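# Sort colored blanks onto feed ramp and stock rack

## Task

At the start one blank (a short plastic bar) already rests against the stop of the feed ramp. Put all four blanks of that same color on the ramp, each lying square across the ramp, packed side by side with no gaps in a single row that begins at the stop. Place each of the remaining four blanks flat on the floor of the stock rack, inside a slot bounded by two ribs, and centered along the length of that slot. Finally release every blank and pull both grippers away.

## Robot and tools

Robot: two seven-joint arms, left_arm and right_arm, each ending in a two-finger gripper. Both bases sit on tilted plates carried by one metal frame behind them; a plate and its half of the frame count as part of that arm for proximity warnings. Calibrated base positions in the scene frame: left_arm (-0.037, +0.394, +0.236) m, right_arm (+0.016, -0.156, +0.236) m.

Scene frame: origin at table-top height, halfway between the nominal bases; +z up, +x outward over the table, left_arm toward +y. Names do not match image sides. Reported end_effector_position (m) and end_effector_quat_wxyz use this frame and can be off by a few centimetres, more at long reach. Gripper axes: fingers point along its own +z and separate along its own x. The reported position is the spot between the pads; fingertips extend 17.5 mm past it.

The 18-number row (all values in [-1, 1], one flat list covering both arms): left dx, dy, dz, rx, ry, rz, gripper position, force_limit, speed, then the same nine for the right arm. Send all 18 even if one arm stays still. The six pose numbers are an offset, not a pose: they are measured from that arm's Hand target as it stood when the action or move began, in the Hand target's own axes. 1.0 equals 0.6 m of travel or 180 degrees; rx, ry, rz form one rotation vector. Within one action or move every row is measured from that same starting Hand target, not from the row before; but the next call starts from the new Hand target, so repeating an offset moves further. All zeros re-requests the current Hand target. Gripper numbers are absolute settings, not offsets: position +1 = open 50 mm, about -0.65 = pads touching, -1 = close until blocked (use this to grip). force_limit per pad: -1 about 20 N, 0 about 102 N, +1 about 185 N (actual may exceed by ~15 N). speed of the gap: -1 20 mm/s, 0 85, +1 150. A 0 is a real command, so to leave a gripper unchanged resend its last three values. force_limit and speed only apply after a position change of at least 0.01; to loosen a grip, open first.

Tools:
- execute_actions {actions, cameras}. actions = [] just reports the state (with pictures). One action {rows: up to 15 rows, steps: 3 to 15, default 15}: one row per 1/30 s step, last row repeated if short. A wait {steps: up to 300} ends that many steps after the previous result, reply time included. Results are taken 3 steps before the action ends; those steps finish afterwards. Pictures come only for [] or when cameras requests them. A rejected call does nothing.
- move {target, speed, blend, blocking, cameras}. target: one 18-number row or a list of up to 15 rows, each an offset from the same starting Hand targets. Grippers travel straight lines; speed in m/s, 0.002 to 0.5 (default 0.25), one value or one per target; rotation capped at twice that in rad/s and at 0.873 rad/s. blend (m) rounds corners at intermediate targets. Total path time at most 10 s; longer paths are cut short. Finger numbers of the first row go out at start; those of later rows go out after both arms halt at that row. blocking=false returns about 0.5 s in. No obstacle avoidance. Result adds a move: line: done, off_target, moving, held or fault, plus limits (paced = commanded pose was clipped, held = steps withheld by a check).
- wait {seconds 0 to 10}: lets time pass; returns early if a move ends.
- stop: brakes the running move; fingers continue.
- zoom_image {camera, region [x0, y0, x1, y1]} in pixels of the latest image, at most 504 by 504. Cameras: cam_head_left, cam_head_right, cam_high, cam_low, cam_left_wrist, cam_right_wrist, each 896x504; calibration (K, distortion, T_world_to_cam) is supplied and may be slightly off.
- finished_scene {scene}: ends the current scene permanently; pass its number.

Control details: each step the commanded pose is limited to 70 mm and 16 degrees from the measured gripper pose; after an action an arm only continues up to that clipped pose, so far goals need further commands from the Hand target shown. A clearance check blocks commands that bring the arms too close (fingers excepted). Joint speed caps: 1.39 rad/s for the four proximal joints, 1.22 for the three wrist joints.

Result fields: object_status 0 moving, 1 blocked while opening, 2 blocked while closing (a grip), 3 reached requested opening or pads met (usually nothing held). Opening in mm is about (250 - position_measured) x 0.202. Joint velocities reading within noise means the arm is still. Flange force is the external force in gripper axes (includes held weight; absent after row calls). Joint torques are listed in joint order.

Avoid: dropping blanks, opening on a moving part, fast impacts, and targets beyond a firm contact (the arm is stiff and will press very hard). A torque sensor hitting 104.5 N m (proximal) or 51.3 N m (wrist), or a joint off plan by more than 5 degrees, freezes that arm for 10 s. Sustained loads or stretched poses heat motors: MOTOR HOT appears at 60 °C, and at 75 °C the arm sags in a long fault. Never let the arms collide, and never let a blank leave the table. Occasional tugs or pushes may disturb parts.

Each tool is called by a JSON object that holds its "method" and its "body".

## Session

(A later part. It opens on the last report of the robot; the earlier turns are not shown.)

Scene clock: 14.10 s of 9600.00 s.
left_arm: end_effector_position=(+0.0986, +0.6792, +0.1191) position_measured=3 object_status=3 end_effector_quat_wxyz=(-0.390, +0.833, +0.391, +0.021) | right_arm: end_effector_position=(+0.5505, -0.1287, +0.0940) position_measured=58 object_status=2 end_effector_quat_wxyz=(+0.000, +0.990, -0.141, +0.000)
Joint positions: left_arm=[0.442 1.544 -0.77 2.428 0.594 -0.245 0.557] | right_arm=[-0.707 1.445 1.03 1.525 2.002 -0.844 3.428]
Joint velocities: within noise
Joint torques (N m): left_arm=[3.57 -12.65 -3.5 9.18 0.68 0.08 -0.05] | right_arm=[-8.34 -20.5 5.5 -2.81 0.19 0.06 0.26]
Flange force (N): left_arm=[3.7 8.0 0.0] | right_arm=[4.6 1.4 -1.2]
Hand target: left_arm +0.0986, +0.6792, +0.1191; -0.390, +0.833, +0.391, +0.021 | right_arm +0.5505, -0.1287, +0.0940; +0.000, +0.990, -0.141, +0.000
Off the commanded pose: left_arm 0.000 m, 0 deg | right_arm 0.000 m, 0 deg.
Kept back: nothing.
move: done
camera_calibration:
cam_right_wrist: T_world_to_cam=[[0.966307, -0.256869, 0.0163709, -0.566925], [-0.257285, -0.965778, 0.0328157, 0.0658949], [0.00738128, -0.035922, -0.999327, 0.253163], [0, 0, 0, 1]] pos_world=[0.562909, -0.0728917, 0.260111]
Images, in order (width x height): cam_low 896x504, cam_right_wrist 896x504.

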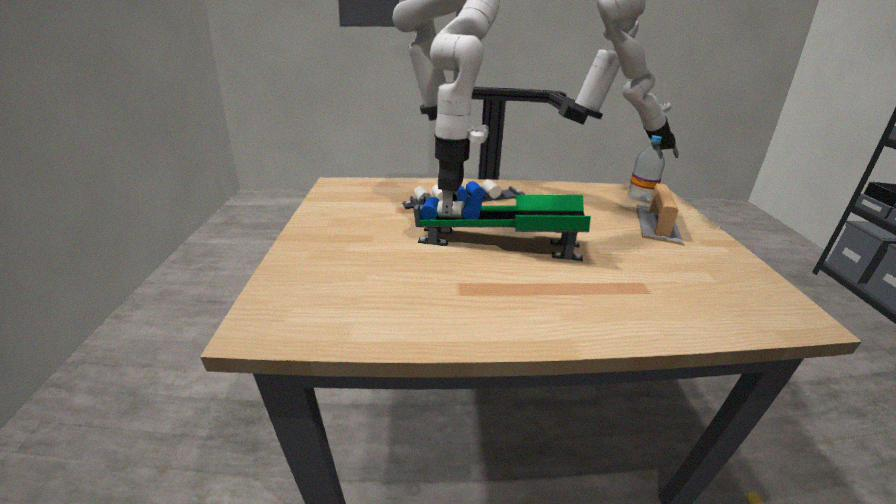

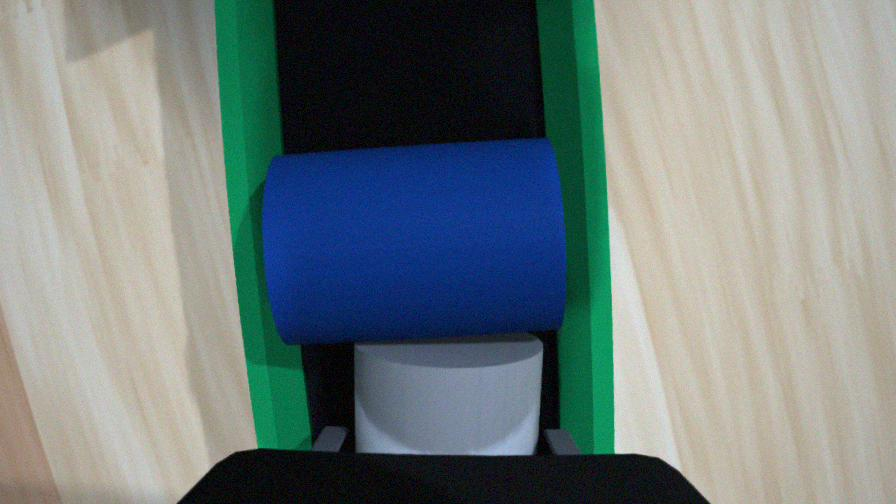

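{"method": "move", "body": {"target": [[0,0,0,0,0,0,1,-0.5,0,0.0,0,-0.1667,0,0,0,-1,-0.5,-0.5],[0,0,0,0,0,0,1,-0.5,0,-0.449,0.0112,-0.3933,0,0,0.3117,-1,-0.5,-0.5]], "speed": [0.15,0.3], "blend": [0.03,0]}}

{"method": "zoom_image", "body": {"camera": "cam_low", "region": [395, 150, 515, 250]}}

Scene clock: 17.63 s of 9600.00 s.
left_arm: end_effector_position=(+0.0986, +0.6792, +0.1191) position_measured=3 object_status=3 end_effector_quat_wxyz=(-0.390, +0.833, +0.391, +0.021) | right_arm: end_effector_position=(+0.2899, -0.0601, +0.3299) position_measured=58 object_status=2 end_effector_quat_wxyz=(+0.000, +0.808, -0.590, +0.000)
Joint positions: left_arm=[0.442 1.544 -0.77 2.428 0.594 -0.245 0.557] | right_arm=[-1.571 1.142 1.552 2.211 2.156 -1.134 2.371]
Joint velocities: within noise
Joint torques (N m): left_arm=[3.67 -12.65 -3.46 9.17 0.66 0.04 -0.07] | right_arm=[-4.51 -10.72 4.6 -4.69 0.33 0.07 0.22]
Flange force (N): left_arm=[3.9 7.9 0.2] | right_arm=[4.2 -2.7 -1.5]
Hand target: left_arm +0.0986, +0.6792, +0.1191; -0.390, +0.833, +0.391, +0.021 | right_arm +0.2898, -0.0601, +0.3299; +0.000, +0.808, -0.590, +0.000
Off the commanded pose: left_arm 0.000 m, 0 deg | right_arm 0.000 m, 0 deg.
Kept back: nothing.
move: done; blend cut to 0 m at target 1
camera_calibration:
cam_right_wrist: T_world_to_cam=[[0.325677, -0.945342, 0.0162009, -0.156939], [-0.945137, -0.325049, 0.0325346, 0.295288], [-0.0254903, -0.0259079, -0.999339, 0.503395], [0, 0, 0, 1]] pos_world=[0.343031, -0.0393357, 0.495998]

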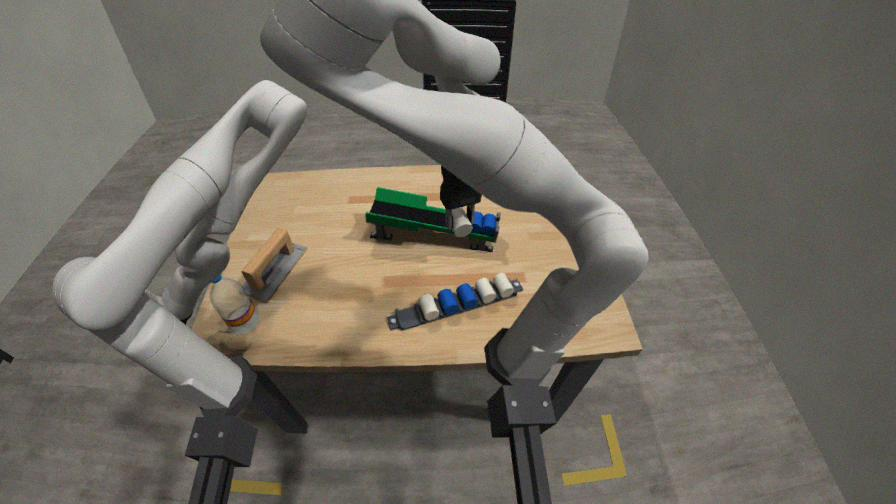

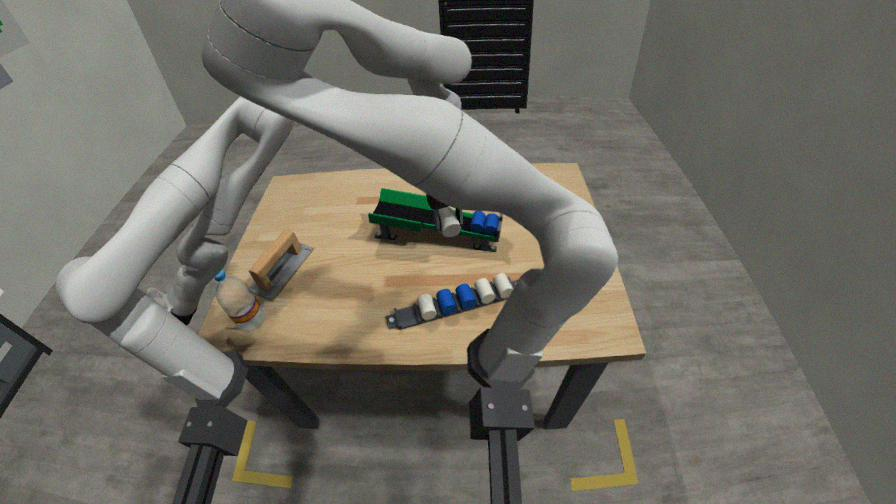

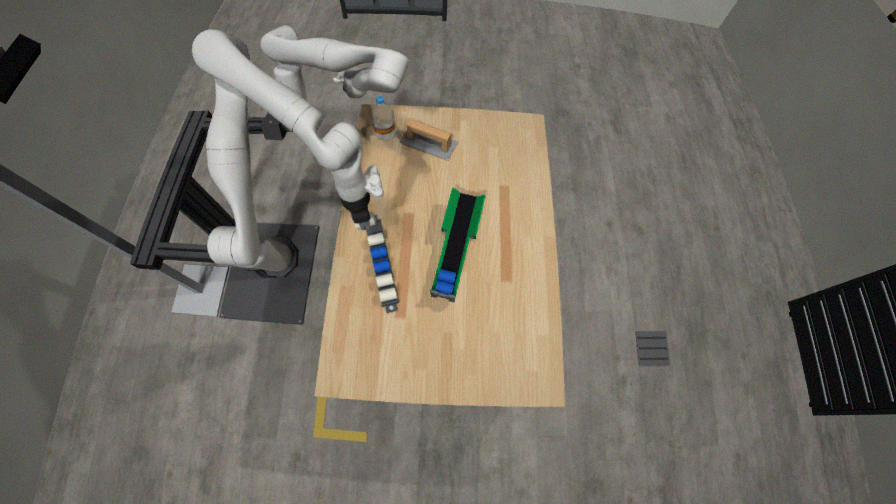

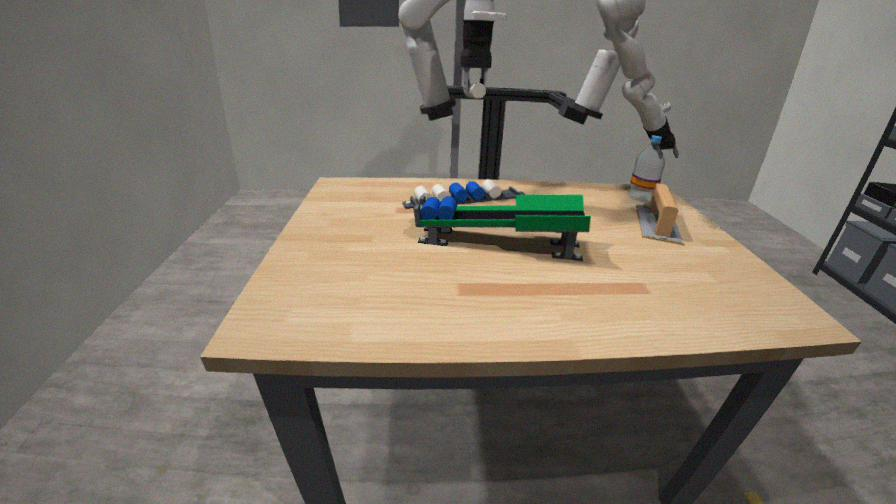

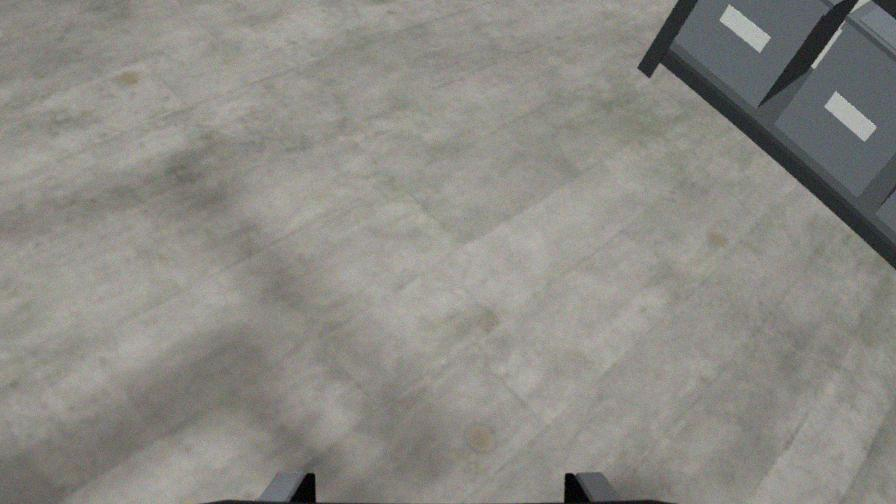

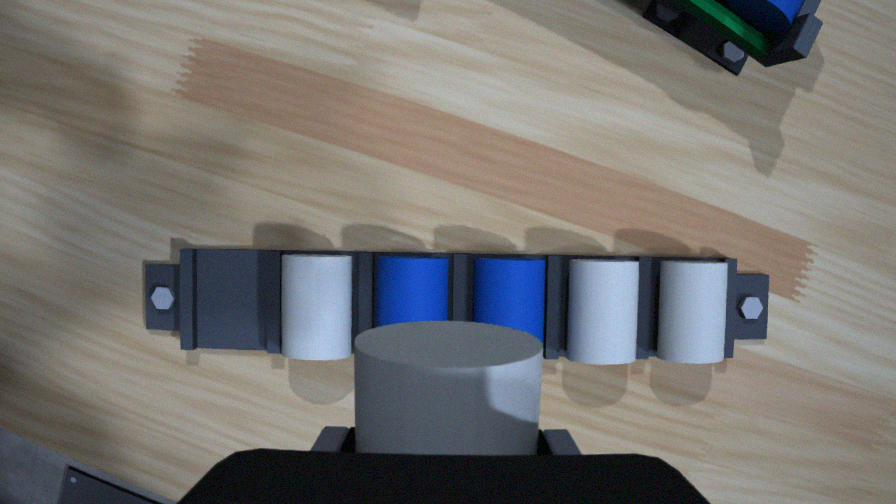

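Scaled by 4.200 from the camera's 896x504 image, which has a finer 1280x720 frame.

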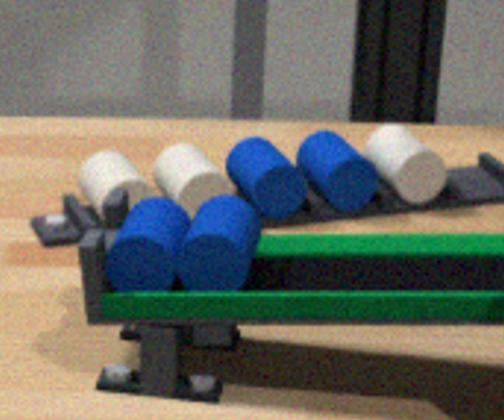

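{"method": "zoom_image", "body": {"camera": "cam_right_wrist", "region": [140, 230, 460, 380]}}

{"method": "zoom_image", "body": {"camera": "cam_right_wrist", "region": [460, 230, 780, 380]}}

Scaled by 1.575 from the camera's 896x504 image, which has a finer 1280x720 frame.

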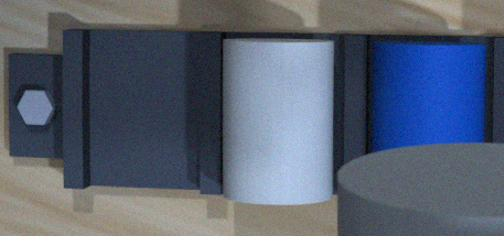

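Scaled by 1.575 from the camera's 896x504 image, which has a finer 1280x720 frame.

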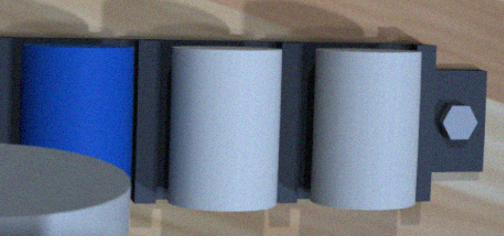

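{"method": "move", "body": {"target": [0,0,0,0,0,0,1,-0.5,0,-0.2067,-0.0267,0.3333,0,0,0.005,-1,-0.5,-0.5], "speed": 0.25, "cameras": ["cam_right_wrist","cam_head_left","cam_low"]}}

{"method": "zoom_image", "body": {"camera": "cam_low", "region": [395, 130, 535, 230]}}

Scene clock: 20.27 s of 9600.00 s.
left_arm: end_effector_position=(+0.0986, +0.6792, +0.1191) position_measured=3 object_status=3 end_effector_quat_wxyz=(-0.390, +0.833, +0.391, +0.021) | right_arm: end_effector_position=(+0.2674, +0.0629, +0.1300) position_measured=58 object_status=2 end_effector_quat_wxyz=(+0.000, +0.803, -0.596, +0.000)
Joint positions: left_arm=[0.442 1.544 -0.77 2.428 0.594 -0.245 0.557] | right_arm=[-1.593 1.566 1.052 2.091 1.575 -0.965 2.269]
Joint velocities: within noise
Joint torques (N m): left_arm=[3.57 -12.58 -3.47 9.07 0.62 0.1 -0.06] | right_arm=[-4.34 -15.98 5.86 0.18 0.3 0.1 0.15]
Flange force (N): left_arm=[3.7 7.6 -0.2] | right_arm=[2.9 -4.4 -1.9]
Hand target: left_arm +0.0986, +0.6792, +0.1191; -0.390, +0.833, +0.391, +0.021 | right_arm +0.2674, +0.0629, +0.1299; +0.000, +0.803, -0.596, +0.000
Off the commanded pose: left_arm 0.000 m, 0 deg | right_arm 0.000 m, 0 deg.
Kept back: nothing.
move: done
camera_calibration:
cam_right_wrist: T_world_to_cam=[[0.310719, -0.950363, 0.0162188, -0.0257903], [-0.95015, -0.310094, 0.0325211, 0.32094], [-0.0258776, -0.0255152, -0.999339, 0.306305], [0, 0, 0, 1]] pos_world=[0.320881, 0.0828269, 0.296083]
Images, in order (width x height): cam_head_left 896x504, cam_low 896x504, cam_right_wrist 896x504.

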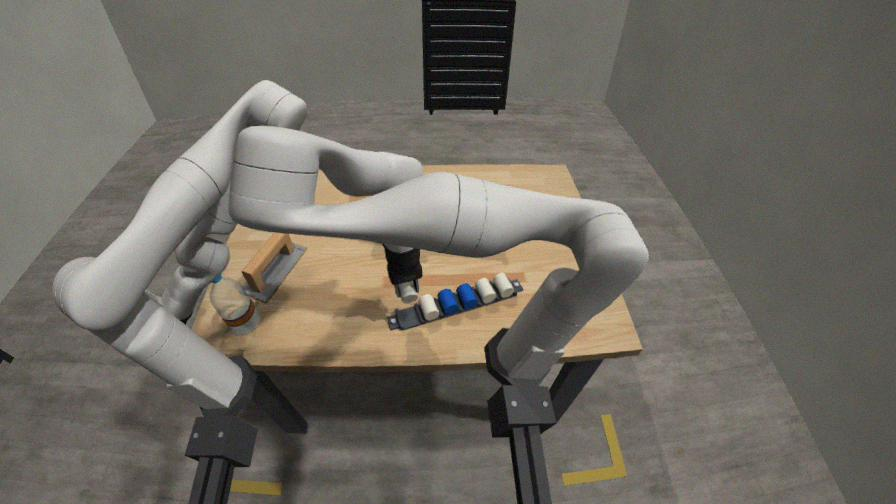

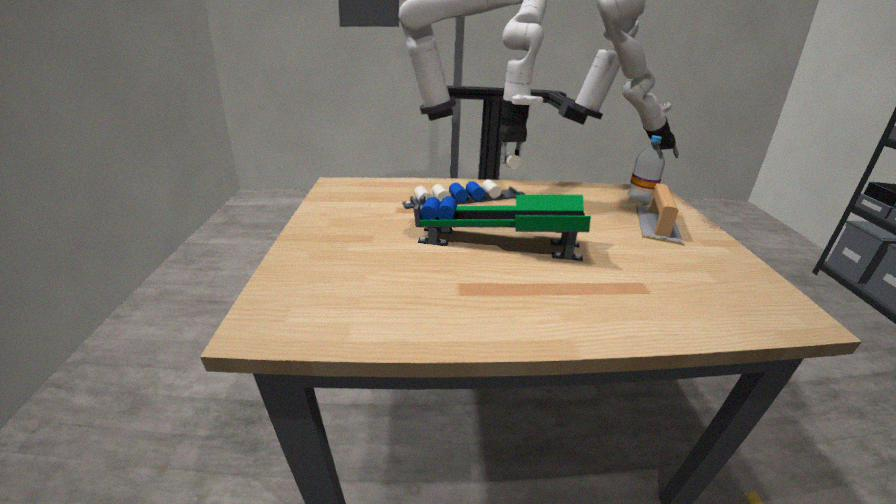

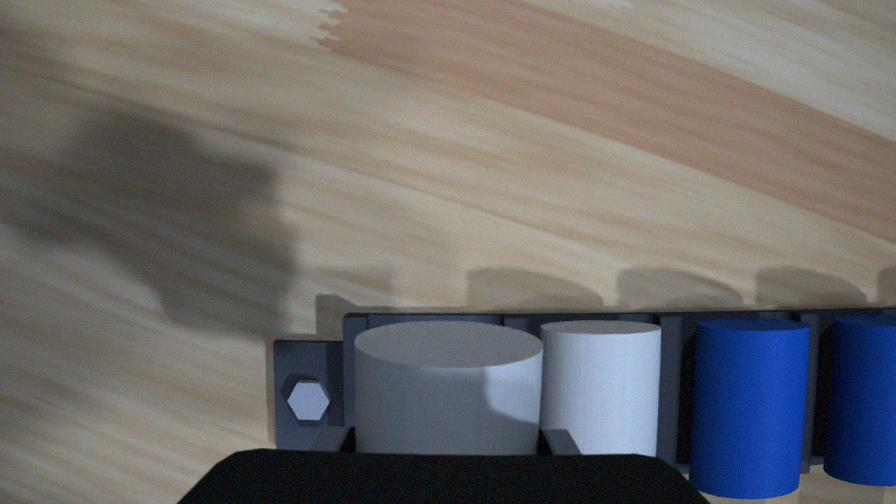

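Scaled by 3.600 from the camera's 896x504 image, which has a finer 1280x720 frame.

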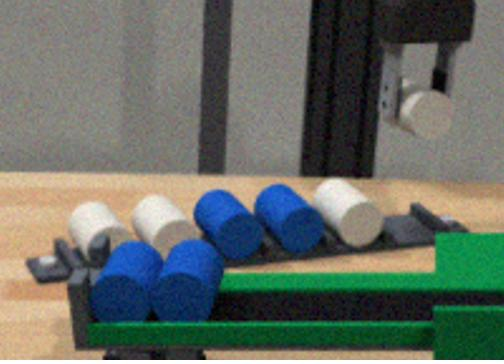

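{"method": "zoom_image", "body": {"camera": "cam_right_wrist", "region": [260, 290, 580, 470]}}

Scaled by 1.575 from the camera's 896x504 image, which has a finer 1280x720 frame.

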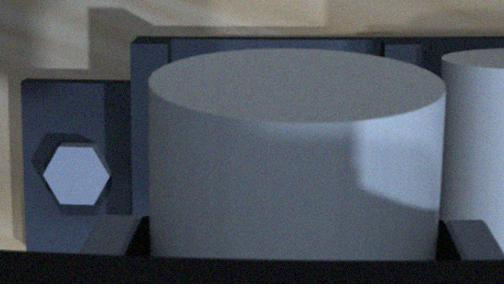

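{"method": "move", "body": {"target": [0,0,0,0,0,0,1,-0.5,0,-0.0062,0.0092,0.075,-0.028,0,0,-1,-0.5,-0.5], "speed": 0.15, "cameras": ["cam_right_wrist","cam_head_left","cam_low"]}}

{"method": "zoom_image", "body": {"camera": "cam_right_wrist", "region": [260, 290, 580, 470]}}

{"method": "zoom_image", "body": {"camera": "cam_low", "region": [395, 130, 535, 230]}}

{"method": "zoom_image", "body": {"camera": "cam_head_left", "region": [360, 240, 540, 350]}}

Scene clock: 22.23 s of 9600.00 s.
left_arm: end_effector_position=(+0.0986, +0.6792, +0.1191) position_measured=3 object_status=3 end_effector_quat_wxyz=(-0.390, +0.833, +0.391, +0.021) | right_arm: end_effector_position=(+0.2610, +0.0649, +0.0849) position_measured=58 object_status=2 end_effector_quat_wxyz=(+0.035, +0.802, -0.595, -0.026)
Joint positions: left_arm=[0.442 1.544 -0.77 2.428 0.594 -0.245 0.557] | right_arm=[-1.522 1.648 0.988 1.99 1.581 -0.988 2.235]
Joint velocities: within noise
Joint torques (N m): left_arm=[3.6 -12.62 -3.51 9.08 0.66 0.04 -0.1] | right_arm=[-4.45 -17.15 5.82 1 0.43 -0.12 0.22]
Flange force (N): left_arm=[3.6 7.7 -0.1] | right_arm=[1.6 -4.9 -1.5]
Hand target: left_arm +0.0986, +0.6792, +0.1191; -0.390, +0.833, +0.391, +0.021 | right_arm +0.2610, +0.0649, +0.0849; +0.035, +0.802, -0.595, -0.026
Off the commanded pose: left_arm 0.000 m, 0 deg | right_arm 0.000 m, 0 deg.
Kept back: nothing.
move: done
camera_calibration:
cam_right_wrist: T_world_to_cam=[[0.312032, -0.949965, 0.0142015, -0.02141], [-0.943711, -0.308182, 0.120141, 0.307733], [-0.109753, -0.0508899, -0.992655, 0.284188], [0, 0, 0, 1]] pos_world=[0.328282, 0.0889612, 0.245434]
Images, in order (width x height): cam_head_left 896x504, cam_low 896x504, cam_right_wrist 896x504.

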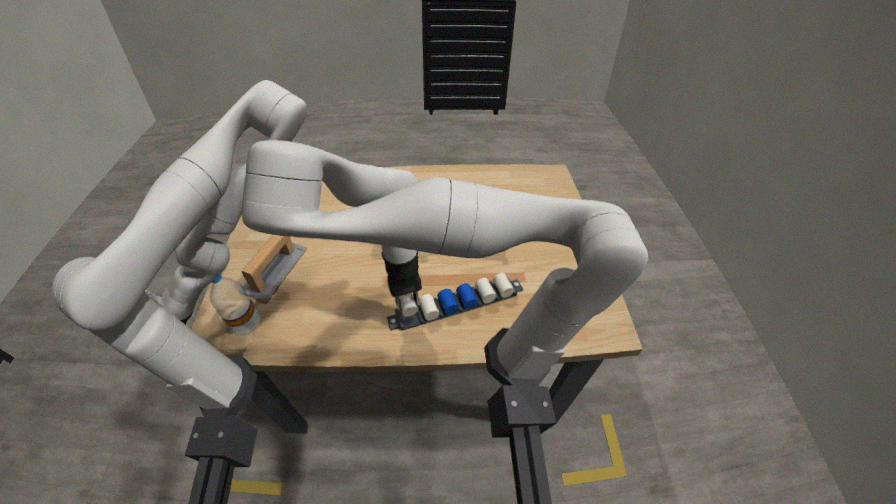

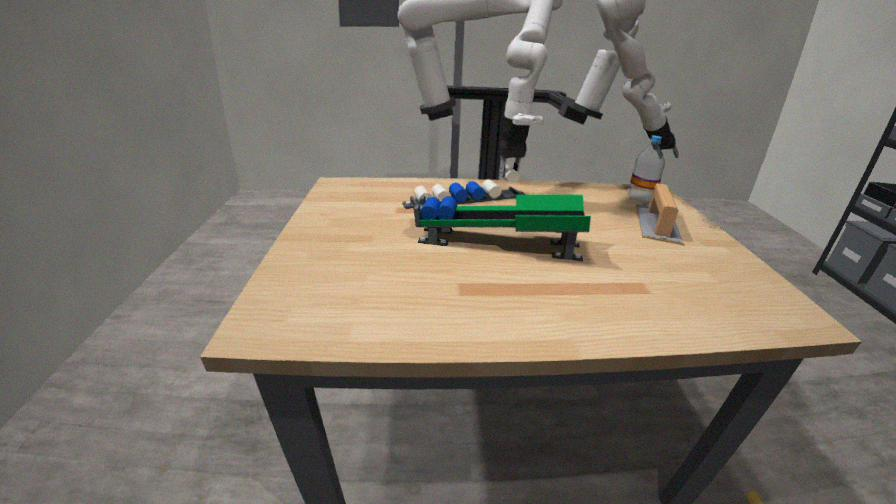

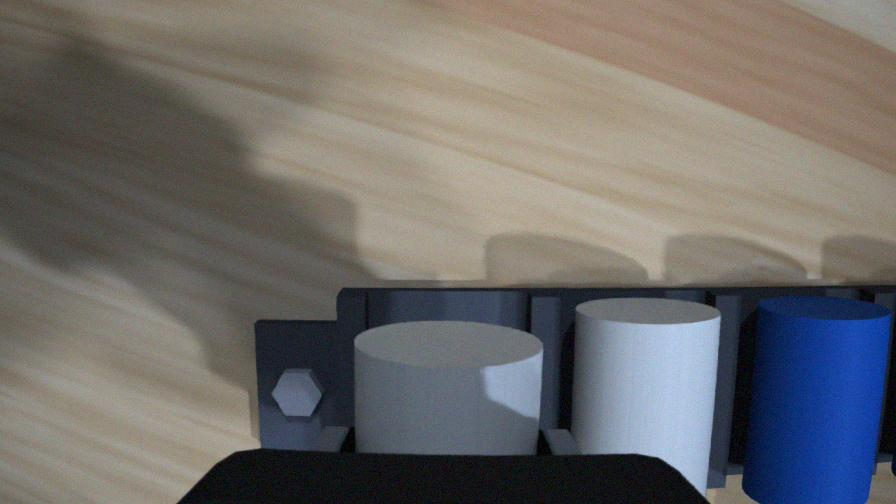

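Scaled by 1.575 from the camera's 896x504 image, which has a finer 1280x720 frame.

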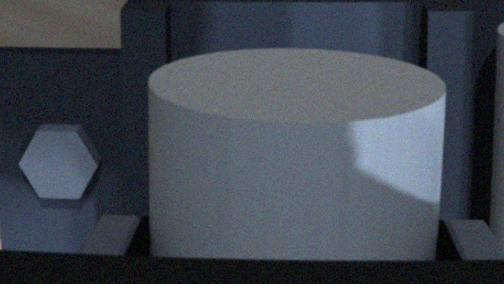

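Scaled by 3.600 from the camera's 896x504 image, which has a finer 1280x720 frame.

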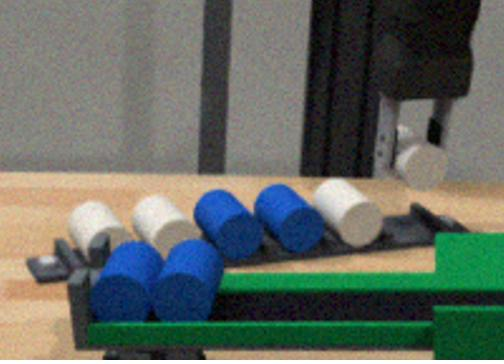

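Scaled by 2.800 from the camera's 896x504 image, which has a finer 1280x720 frame.

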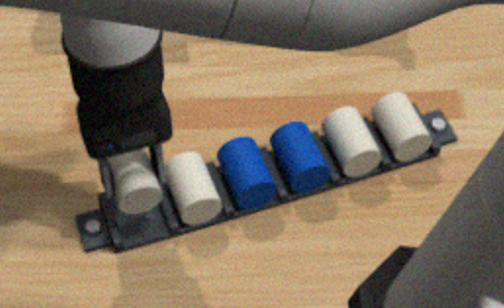

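{"method": "move", "body": {"target": [0,0,0,0,0,0,1,-0.5,0,0,-0.0057,0.0465,0,0,0,-1,-0.5,-0.5], "speed": 0.08, "cameras": ["cam_right_wrist","cam_head_left","cam_low"]}}

{"method": "zoom_image", "body": {"camera": "cam_right_wrist", "region": [260, 240, 580, 470]}}

{"method": "zoom_image", "body": {"camera": "cam_low", "region": [395, 130, 535, 230]}}

{"method": "zoom_image", "body": {"camera": "cam_head_left", "region": [380, 270, 480, 340]}}

Scene clock: 23.77 s of 9600.00 s.
left_arm: end_effector_position=(+0.0986, +0.6792, +0.1191) position_measured=3 object_status=3 end_effector_quat_wxyz=(-0.390, +0.833, +0.391, +0.021) | right_arm: end_effector_position=(+0.2620, +0.0652, +0.0569) position_measured=58 object_status=2 end_effector_quat_wxyz=(+0.035, +0.802, -0.595, -0.026)
Joint positions: left_arm=[0.442 1.544 -0.77 2.428 0.594 -0.245 0.557] | right_arm=[-1.504 1.701 0.95 1.962 1.523 -0.965 2.255]
Joint velocities: within noise
Joint torques (N m): left_arm=[3.66 -12.61 -3.49 9.13 0.62 0.03 -0.06] | right_arm=[-4.86 -17.2 5.89 1.16 0.55 -0.12 0.36]
Flange force (N): left_arm=[3.8 7.9 0.0] | right_arm=[2.3 -4.6 -1.4]
Hand target: left_arm +0.0986, +0.6792, +0.1191; -0.390, +0.833, +0.391, +0.021 | right_arm +0.2620, +0.0651, +0.0568; +0.035, +0.802, -0.595, -0.026
Off the commanded pose: left_arm 0.000 m, 0 deg | right_arm 0.000 m, 0 deg.
Kept back: nothing.
move: done
camera_calibration:
cam_right_wrist: T_world_to_cam=[[0.312004, -0.949974, 0.0142106, -0.0210168], [-0.943718, -0.308152, 0.120165, 0.31209], [-0.109775, -0.0509029, -0.992652, 0.256439], [0, 0, 0, 1]] pos_world=[0.329232, 0.089259, 0.217351]
Images, in order (width x height): cam_head_left 896x504, cam_low 896x504, cam_right_wrist 896x504.

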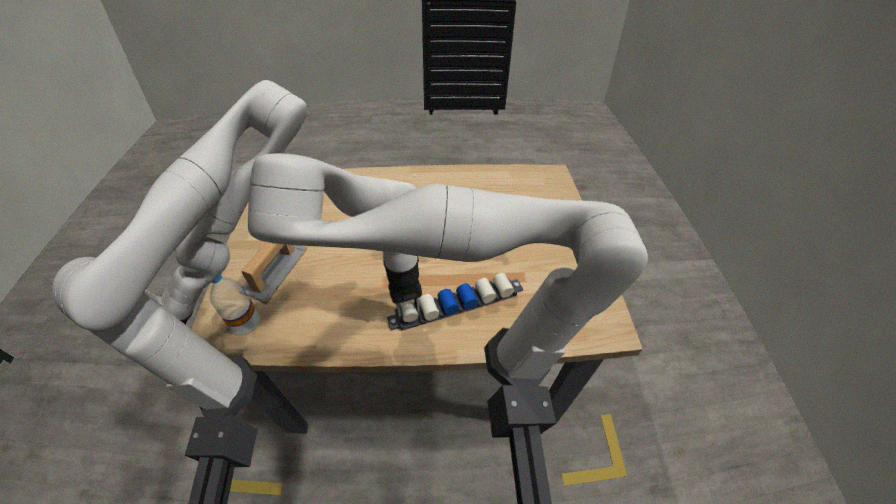

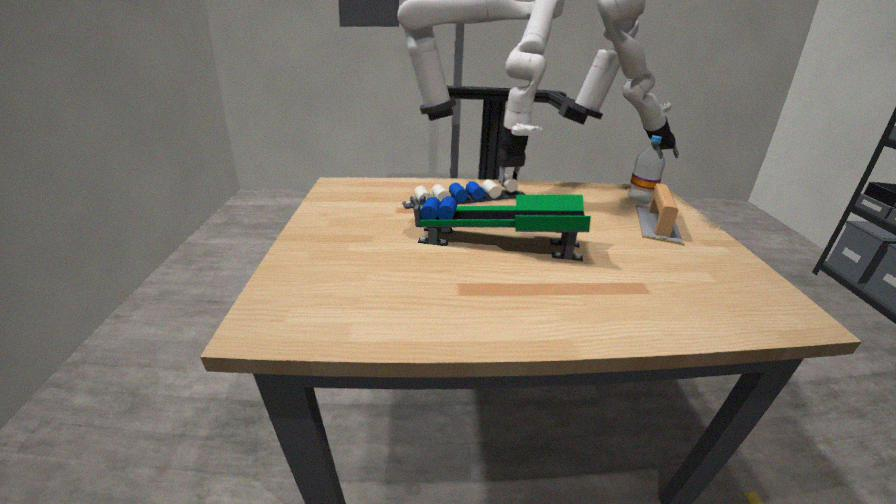

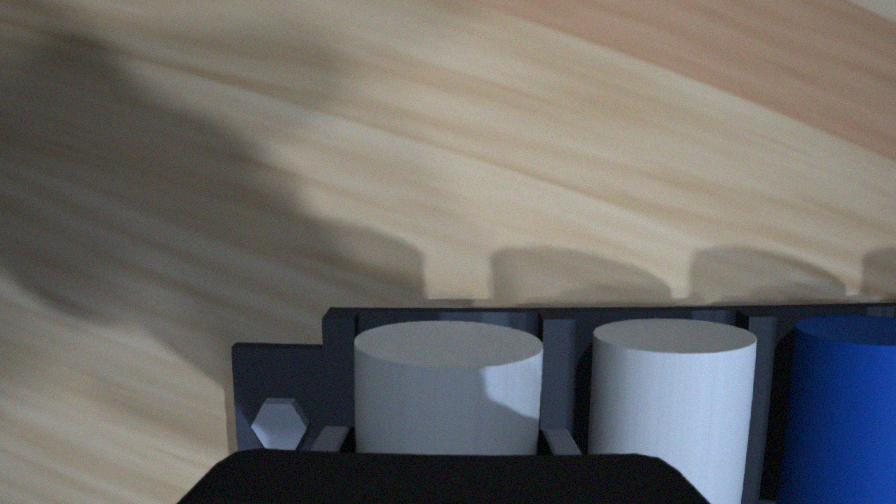

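Scaled by 1.575 from the camera's 896x504 image, which has a finer 1280x720 frame.

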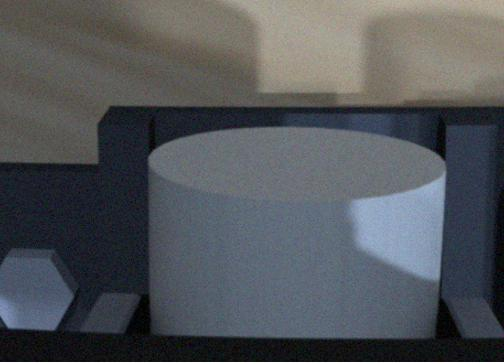

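Scaled by 3.600 from the camera's 896x504 image, which has a finer 1280x720 frame.

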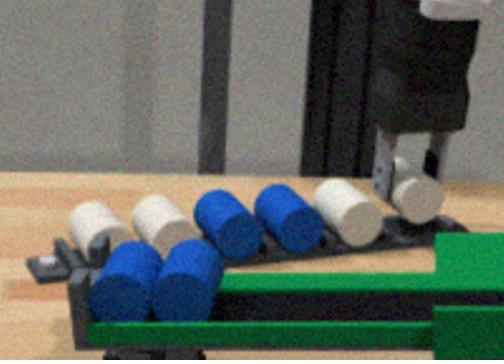

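Scaled by 5.040 from the camera's 896x504 image, which has a finer 1280x720 frame.

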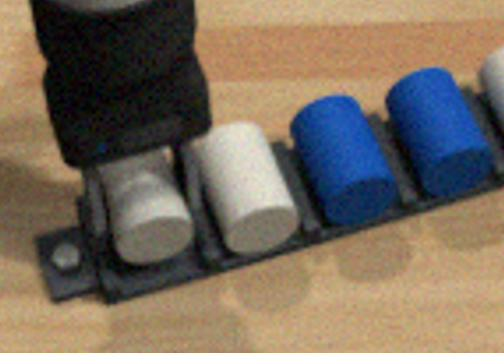

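{"method": "move", "body": {"target": [0,0,0,0,0,0,1,-0.5,0,0,0.0005,0.01,0,0,0,-1,-0.5,-0.5], "speed": 0.04, "cameras": ["cam_right_wrist"]}}

{"method": "zoom_image", "body": {"camera": "cam_right_wrist", "region": [260, 240, 580, 470]}}

Scene clock: 24.80 s of 9600.00 s.
left_arm: end_effector_position=(+0.0986, +0.6792, +0.1191) position_measured=3 object_status=3 end_effector_quat_wxyz=(-0.390, +0.833, +0.391, +0.021) | right_arm: end_effector_position=(+0.2612, +0.0649, +0.0509) position_measured=58 object_status=2 end_effector_quat_wxyz=(+0.035, +0.802, -0.595, -0.026)
Joint positions: left_arm=[0.442 1.544 -0.77 2.428 0.594 -0.245 0.557] | right_arm=[-1.502 1.712 0.941 1.958 1.509 -0.96 2.261]
Joint velocities: within noise
Joint torques (N m): left_arm=[3.58 -12.55 -3.47 9.09 0.66 0.02 -0.13] | right_arm=[-4.69 -17.12 5.93 1.29 0.47 -0.06 0.24]
Flange force (N): left_arm=[3.8 7.9 -0.4] | right_arm=[2.3 -4.3 -1.7]
Hand target: left_arm +0.0986, +0.6792, +0.1191; -0.390, +0.833, +0.391, +0.021 | right_arm +0.2612, +0.0649, +0.0508; +0.035, +0.802, -0.595, -0.026
Off the commanded pose: left_arm 0.000 m, 0 deg | right_arm 0.000 m, 0 deg.
Kept back: nothing.
move: done
camera_calibration:
cam_right_wrist: T_world_to_cam=[[0.312042, -0.949962, 0.0142204, -0.0209304], [-0.943704, -0.308187, 0.120185, 0.311984], [-0.109788, -0.0509224, -0.99265, 0.250403], [0, 0, 0, 1]] pos_world=[0.328443, 0.0890175, 0.211364]
Images, in order (width x height): cam_right_wrist 896x504.

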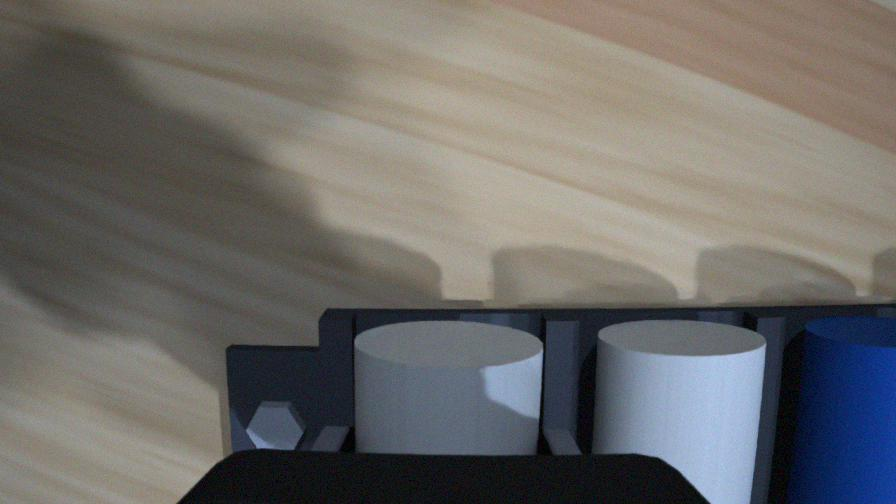

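Scaled by 1.575 from the camera's 896x504 image, which has a finer 1280x720 frame.

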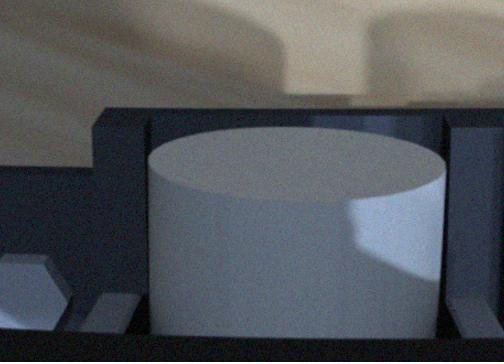

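{"method": "move", "body": {"target": [0,0,0,0,0,0,1,-0.5,0,0,-0.0002,0.0033,0,0,0,-1,-0.5,-0.5], "speed": 0.03, "cameras": []}}

{"method": "move", "body": {"target": [0,0,0,0,0,0,1,-0.5,0,0,-0.0002,0.0025,0,0,0,-1,-0.5,-0.5], "speed": 0.03, "cameras": ["cam_low","cam_right_wrist"]}}

{"method": "zoom_image", "body": {"camera": "cam_low", "region": [460, 160, 540, 220]}}

Scene clock: 25.73 s of 9600.00 s.
left_arm: end_effector_position=(+0.0986, +0.6792, +0.1191) position_measured=3 object_status=3 end_effector_quat_wxyz=(-0.390, +0.833, +0.391, +0.021) | right_arm: end_effector_position=(+0.2611, +0.0649, +0.0489) position_measured=58 object_status=2 end_effector_quat_wxyz=(+0.035, +0.802, -0.595, -0.026)
Joint positions: left_arm=[0.442 1.544 -0.77 2.428 0.594 -0.245 0.557] | right_arm=[-1.501 1.716 0.938 1.956 1.504 -0.958 2.262]
Joint velocities: within noise
Joint torques (N m): left_arm=[3.58 -12.63 -3.52 9.17 0.69 0.06 -0.09] | right_arm=[-4.75 -17.18 5.77 1.32 0.41 -0.08 0.26]
Flange force (N): left_arm=[3.7 8.0 0.0] | right_arm=[2.3 -4.8 -1.9]
Hand target: left_arm +0.0986, +0.6792, +0.1191; -0.390, +0.833, +0.391, +0.021 | right_arm +0.2611, +0.0649, +0.0489; +0.035, +0.802, -0.595, -0.026
Off the commanded pose: left_arm 0.000 m, 0 deg | right_arm 0.000 m, 0 deg.
Kept back: nothing.
move: done
No camera images: "cameras" was empty.

Scene clock: 26.43 s of 9600.00 s.
left_arm: end_effector_position=(+0.0986, +0.6792, +0.1191) position_measured=3 object_status=3 end_effector_quat_wxyz=(-0.390, +0.833, +0.391, +0.021) | right_arm: end_effector_position=(+0.2611, +0.0649, +0.0474) position_measured=58 object_status=2 end_effector_quat_wxyz=(+0.035, +0.802, -0.595, -0.026)
Joint positions: left_arm=[0.442 1.544 -0.77 2.428 0.594 -0.245 0.557] | right_arm=[-1.5 1.719 0.936 1.954 1.501 -0.957 2.263]
Joint velocities: within noise
Joint torques (N m): left_arm=[3.54 -12.64 -3.51 9.14 0.68 0.07 -0.07] | right_arm=[-4.7 -17.13 5.74 1.29 0.39 -0.09 0.24]
Flange force (N): left_arm=[3.6 8.0 -0.2] | right_arm=[2.3 -4.6 -2.1]
Hand target: left_arm +0.0986, +0.6792, +0.1191; -0.390, +0.833, +0.391, +0.021 | right_arm +0.2611, +0.0649, +0.0474; +0.035, +0.802, -0.595, -0.026
Off the commanded pose: left_arm 0.000 m, 0 deg | right_arm 0.000 m, 0 deg.
Kept back: nothing.
move: done
camera_calibration:
cam_right_wrist: T_world_to_cam=[[0.312053, -0.949958, 0.0142627, -0.0209039], [-0.943702, -0.308193, 0.120184, 0.312334], [-0.109774, -0.0509634, -0.992649, 0.246913], [0, 0, 0, 1]] pos_world=[0.328377, 0.0889848, 0.207858]
Images, in order (width x height): cam_low 896x504, cam_right_wrist 896x504.

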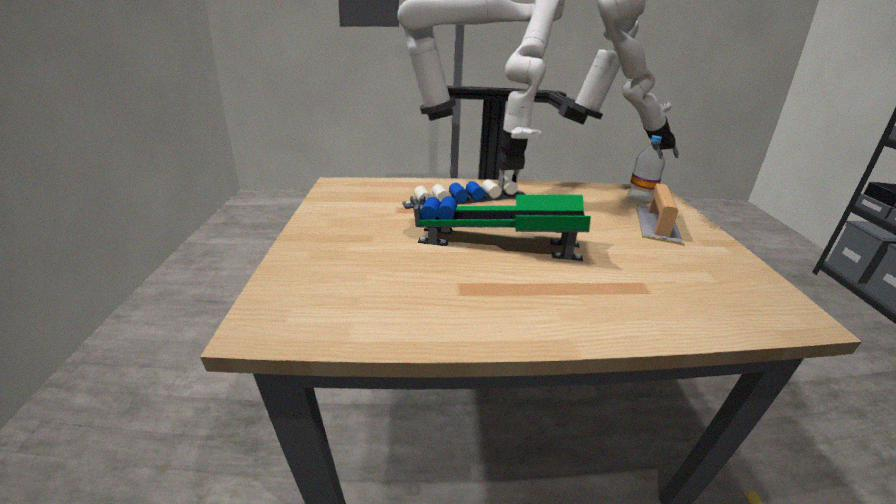

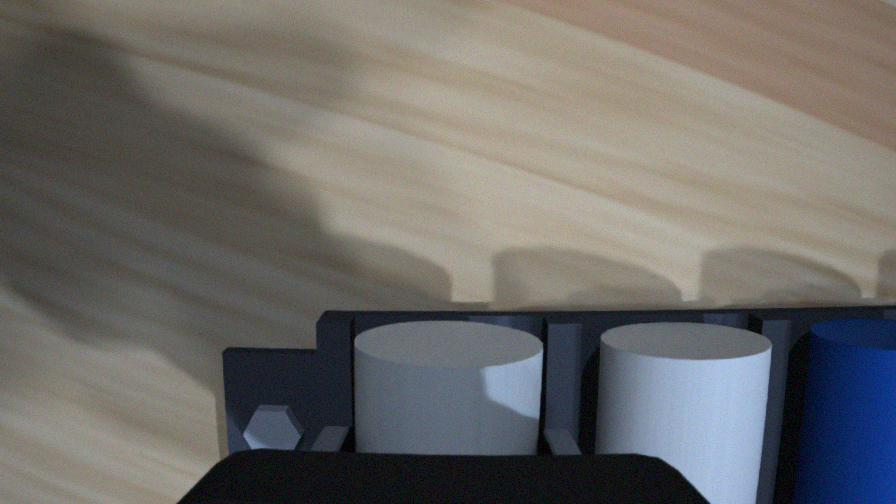

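Scaled by 6.300 from the camera's 896x504 image, which has a finer 1280x720 frame.

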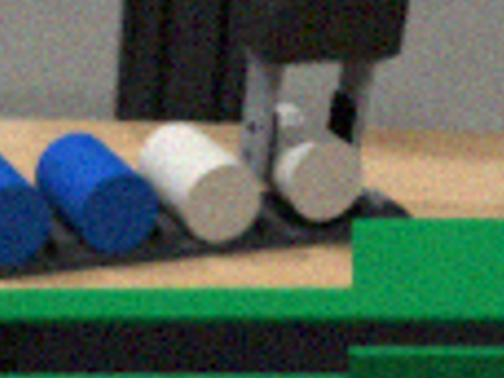

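{"method": "move", "body": {"target": [0,0,0,0,0,0,1,-0.5,0,0,-0.0002,0.0025,0,0,0,-1,-0.5,-0.5], "speed": 0.03, "cameras": []}}

{"method": "move", "body": {"target": [0,0,0,0,0,0,1,-0.5,0,0,-0.0002,0.0025,0,0,0,-1,-0.5,-0.5], "speed": 0.03, "cameras": ["cam_low","cam_right_wrist"]}}

{"method": "zoom_image", "body": {"camera": "cam_low", "region": [460, 160, 540, 220]}}

Scene clock: 27.53 s of 9600.00 s.
left_arm: end_effector_position=(+0.0986, +0.6792, +0.1191) position_measured=3 object_status=3 end_effector_quat_wxyz=(-0.390, +0.833, +0.391, +0.021) | right_arm: end_effector_position=(+0.2611, +0.0649, +0.0459) position_measured=58 object_status=2 end_effector_quat_wxyz=(+0.035, +0.802, -0.595, -0.026)
Joint positions: left_arm=[0.442 1.544 -0.77 2.428 0.594 -0.245 0.557] | right_arm=[-1.499 1.722 0.934 1.953 1.498 -0.956 2.264]
Joint velocities: within noise
Joint torques (N m): left_arm=[3.55 -12.61 -3.51 9.09 0.66 0.07 -0.07] | right_arm=[-4.7 -17.2 5.7 1.33 0.42 -0.09 0.25]
Flange force (N): left_arm=[3.6 7.8 -0.2] | right_arm=[2.3 -4.6 -2.0]
Hand target: left_arm +0.0986, +0.6792, +0.1191; -0.390, +0.833, +0.391, +0.021 | right_arm +0.2611, +0.0649, +0.0459; +0.035, +0.802, -0.595, -0.026
Off the commanded pose: left_arm 0.000 m, 0 deg | right_arm 0.000 m, 0 deg.
Kept back: nothing.
move: done
No camera images: "cameras" was empty.

Scene clock: 28.23 s of 9600.00 s.
left_arm: end_effector_position=(+0.0986, +0.6792, +0.1191) position_measured=3 object_status=3 end_effector_quat_wxyz=(-0.390, +0.833, +0.391, +0.021) | right_arm: end_effector_position=(+0.2611, +0.0649, +0.0444) position_measured=58 object_status=2 end_effector_quat_wxyz=(+0.035, +0.802, -0.595, -0.026)
Joint positions: left_arm=[0.442 1.544 -0.77 2.428 0.594 -0.245 0.557] | right_arm=[-1.498 1.725 0.932 1.951 1.495 -0.955 2.265]
Joint velocities: within noise
Joint torques (N m): left_arm=[3.63 -12.6 -3.46 9.05 0.71 0.06 -0.06] | right_arm=[-4.7 -17.17 5.76 1.37 0.41 -0.1 0.26]
Flange force (N): left_arm=[3.9 7.5 0.0] | right_arm=[2.2 -4.6 -2.0]
Hand target: left_arm +0.0986, +0.6792, +0.1191; -0.390, +0.833, +0.391, +0.021 | right_arm +0.2611, +0.0649, +0.0444; +0.035, +0.802, -0.595, -0.026
Off the commanded pose: left_arm 0.000 m, 0 deg | right_arm 0.000 m, 0 deg.
Kept back: nothing.
move: done
camera_calibration:
cam_right_wrist: T_world_to_cam=[[0.312025, -0.949967, 0.0142411, -0.0208451], [-0.943712, -0.308169, 0.120167, 0.312686], [-0.109766, -0.0509345, -0.992652, 0.243915], [0, 0, 0, 1]] pos_world=[0.328363, 0.0889815, 0.204845]
Images, in order (width x height): cam_low 896x504, cam_right_wrist 896x504.

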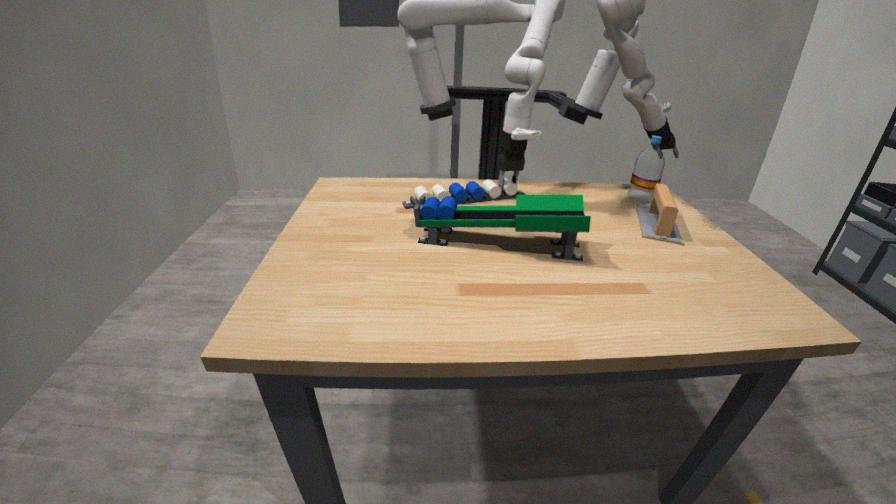

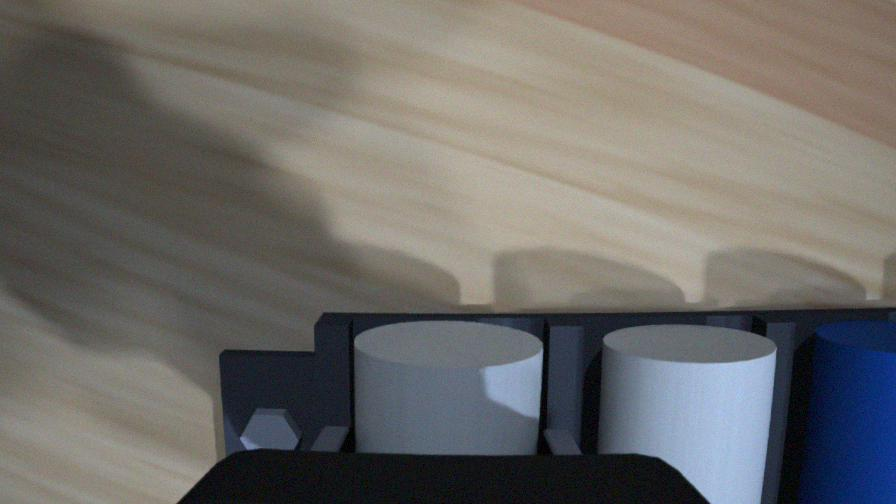

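Scaled by 6.300 from the camera's 896x504 image, which has a finer 1280x720 frame.

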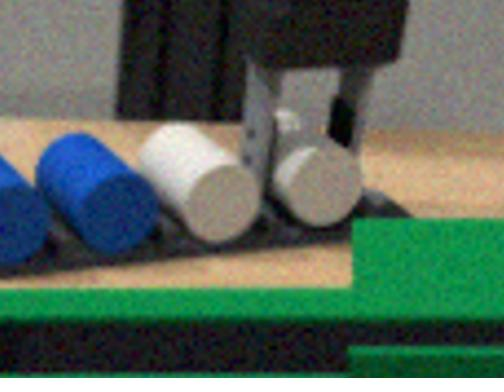

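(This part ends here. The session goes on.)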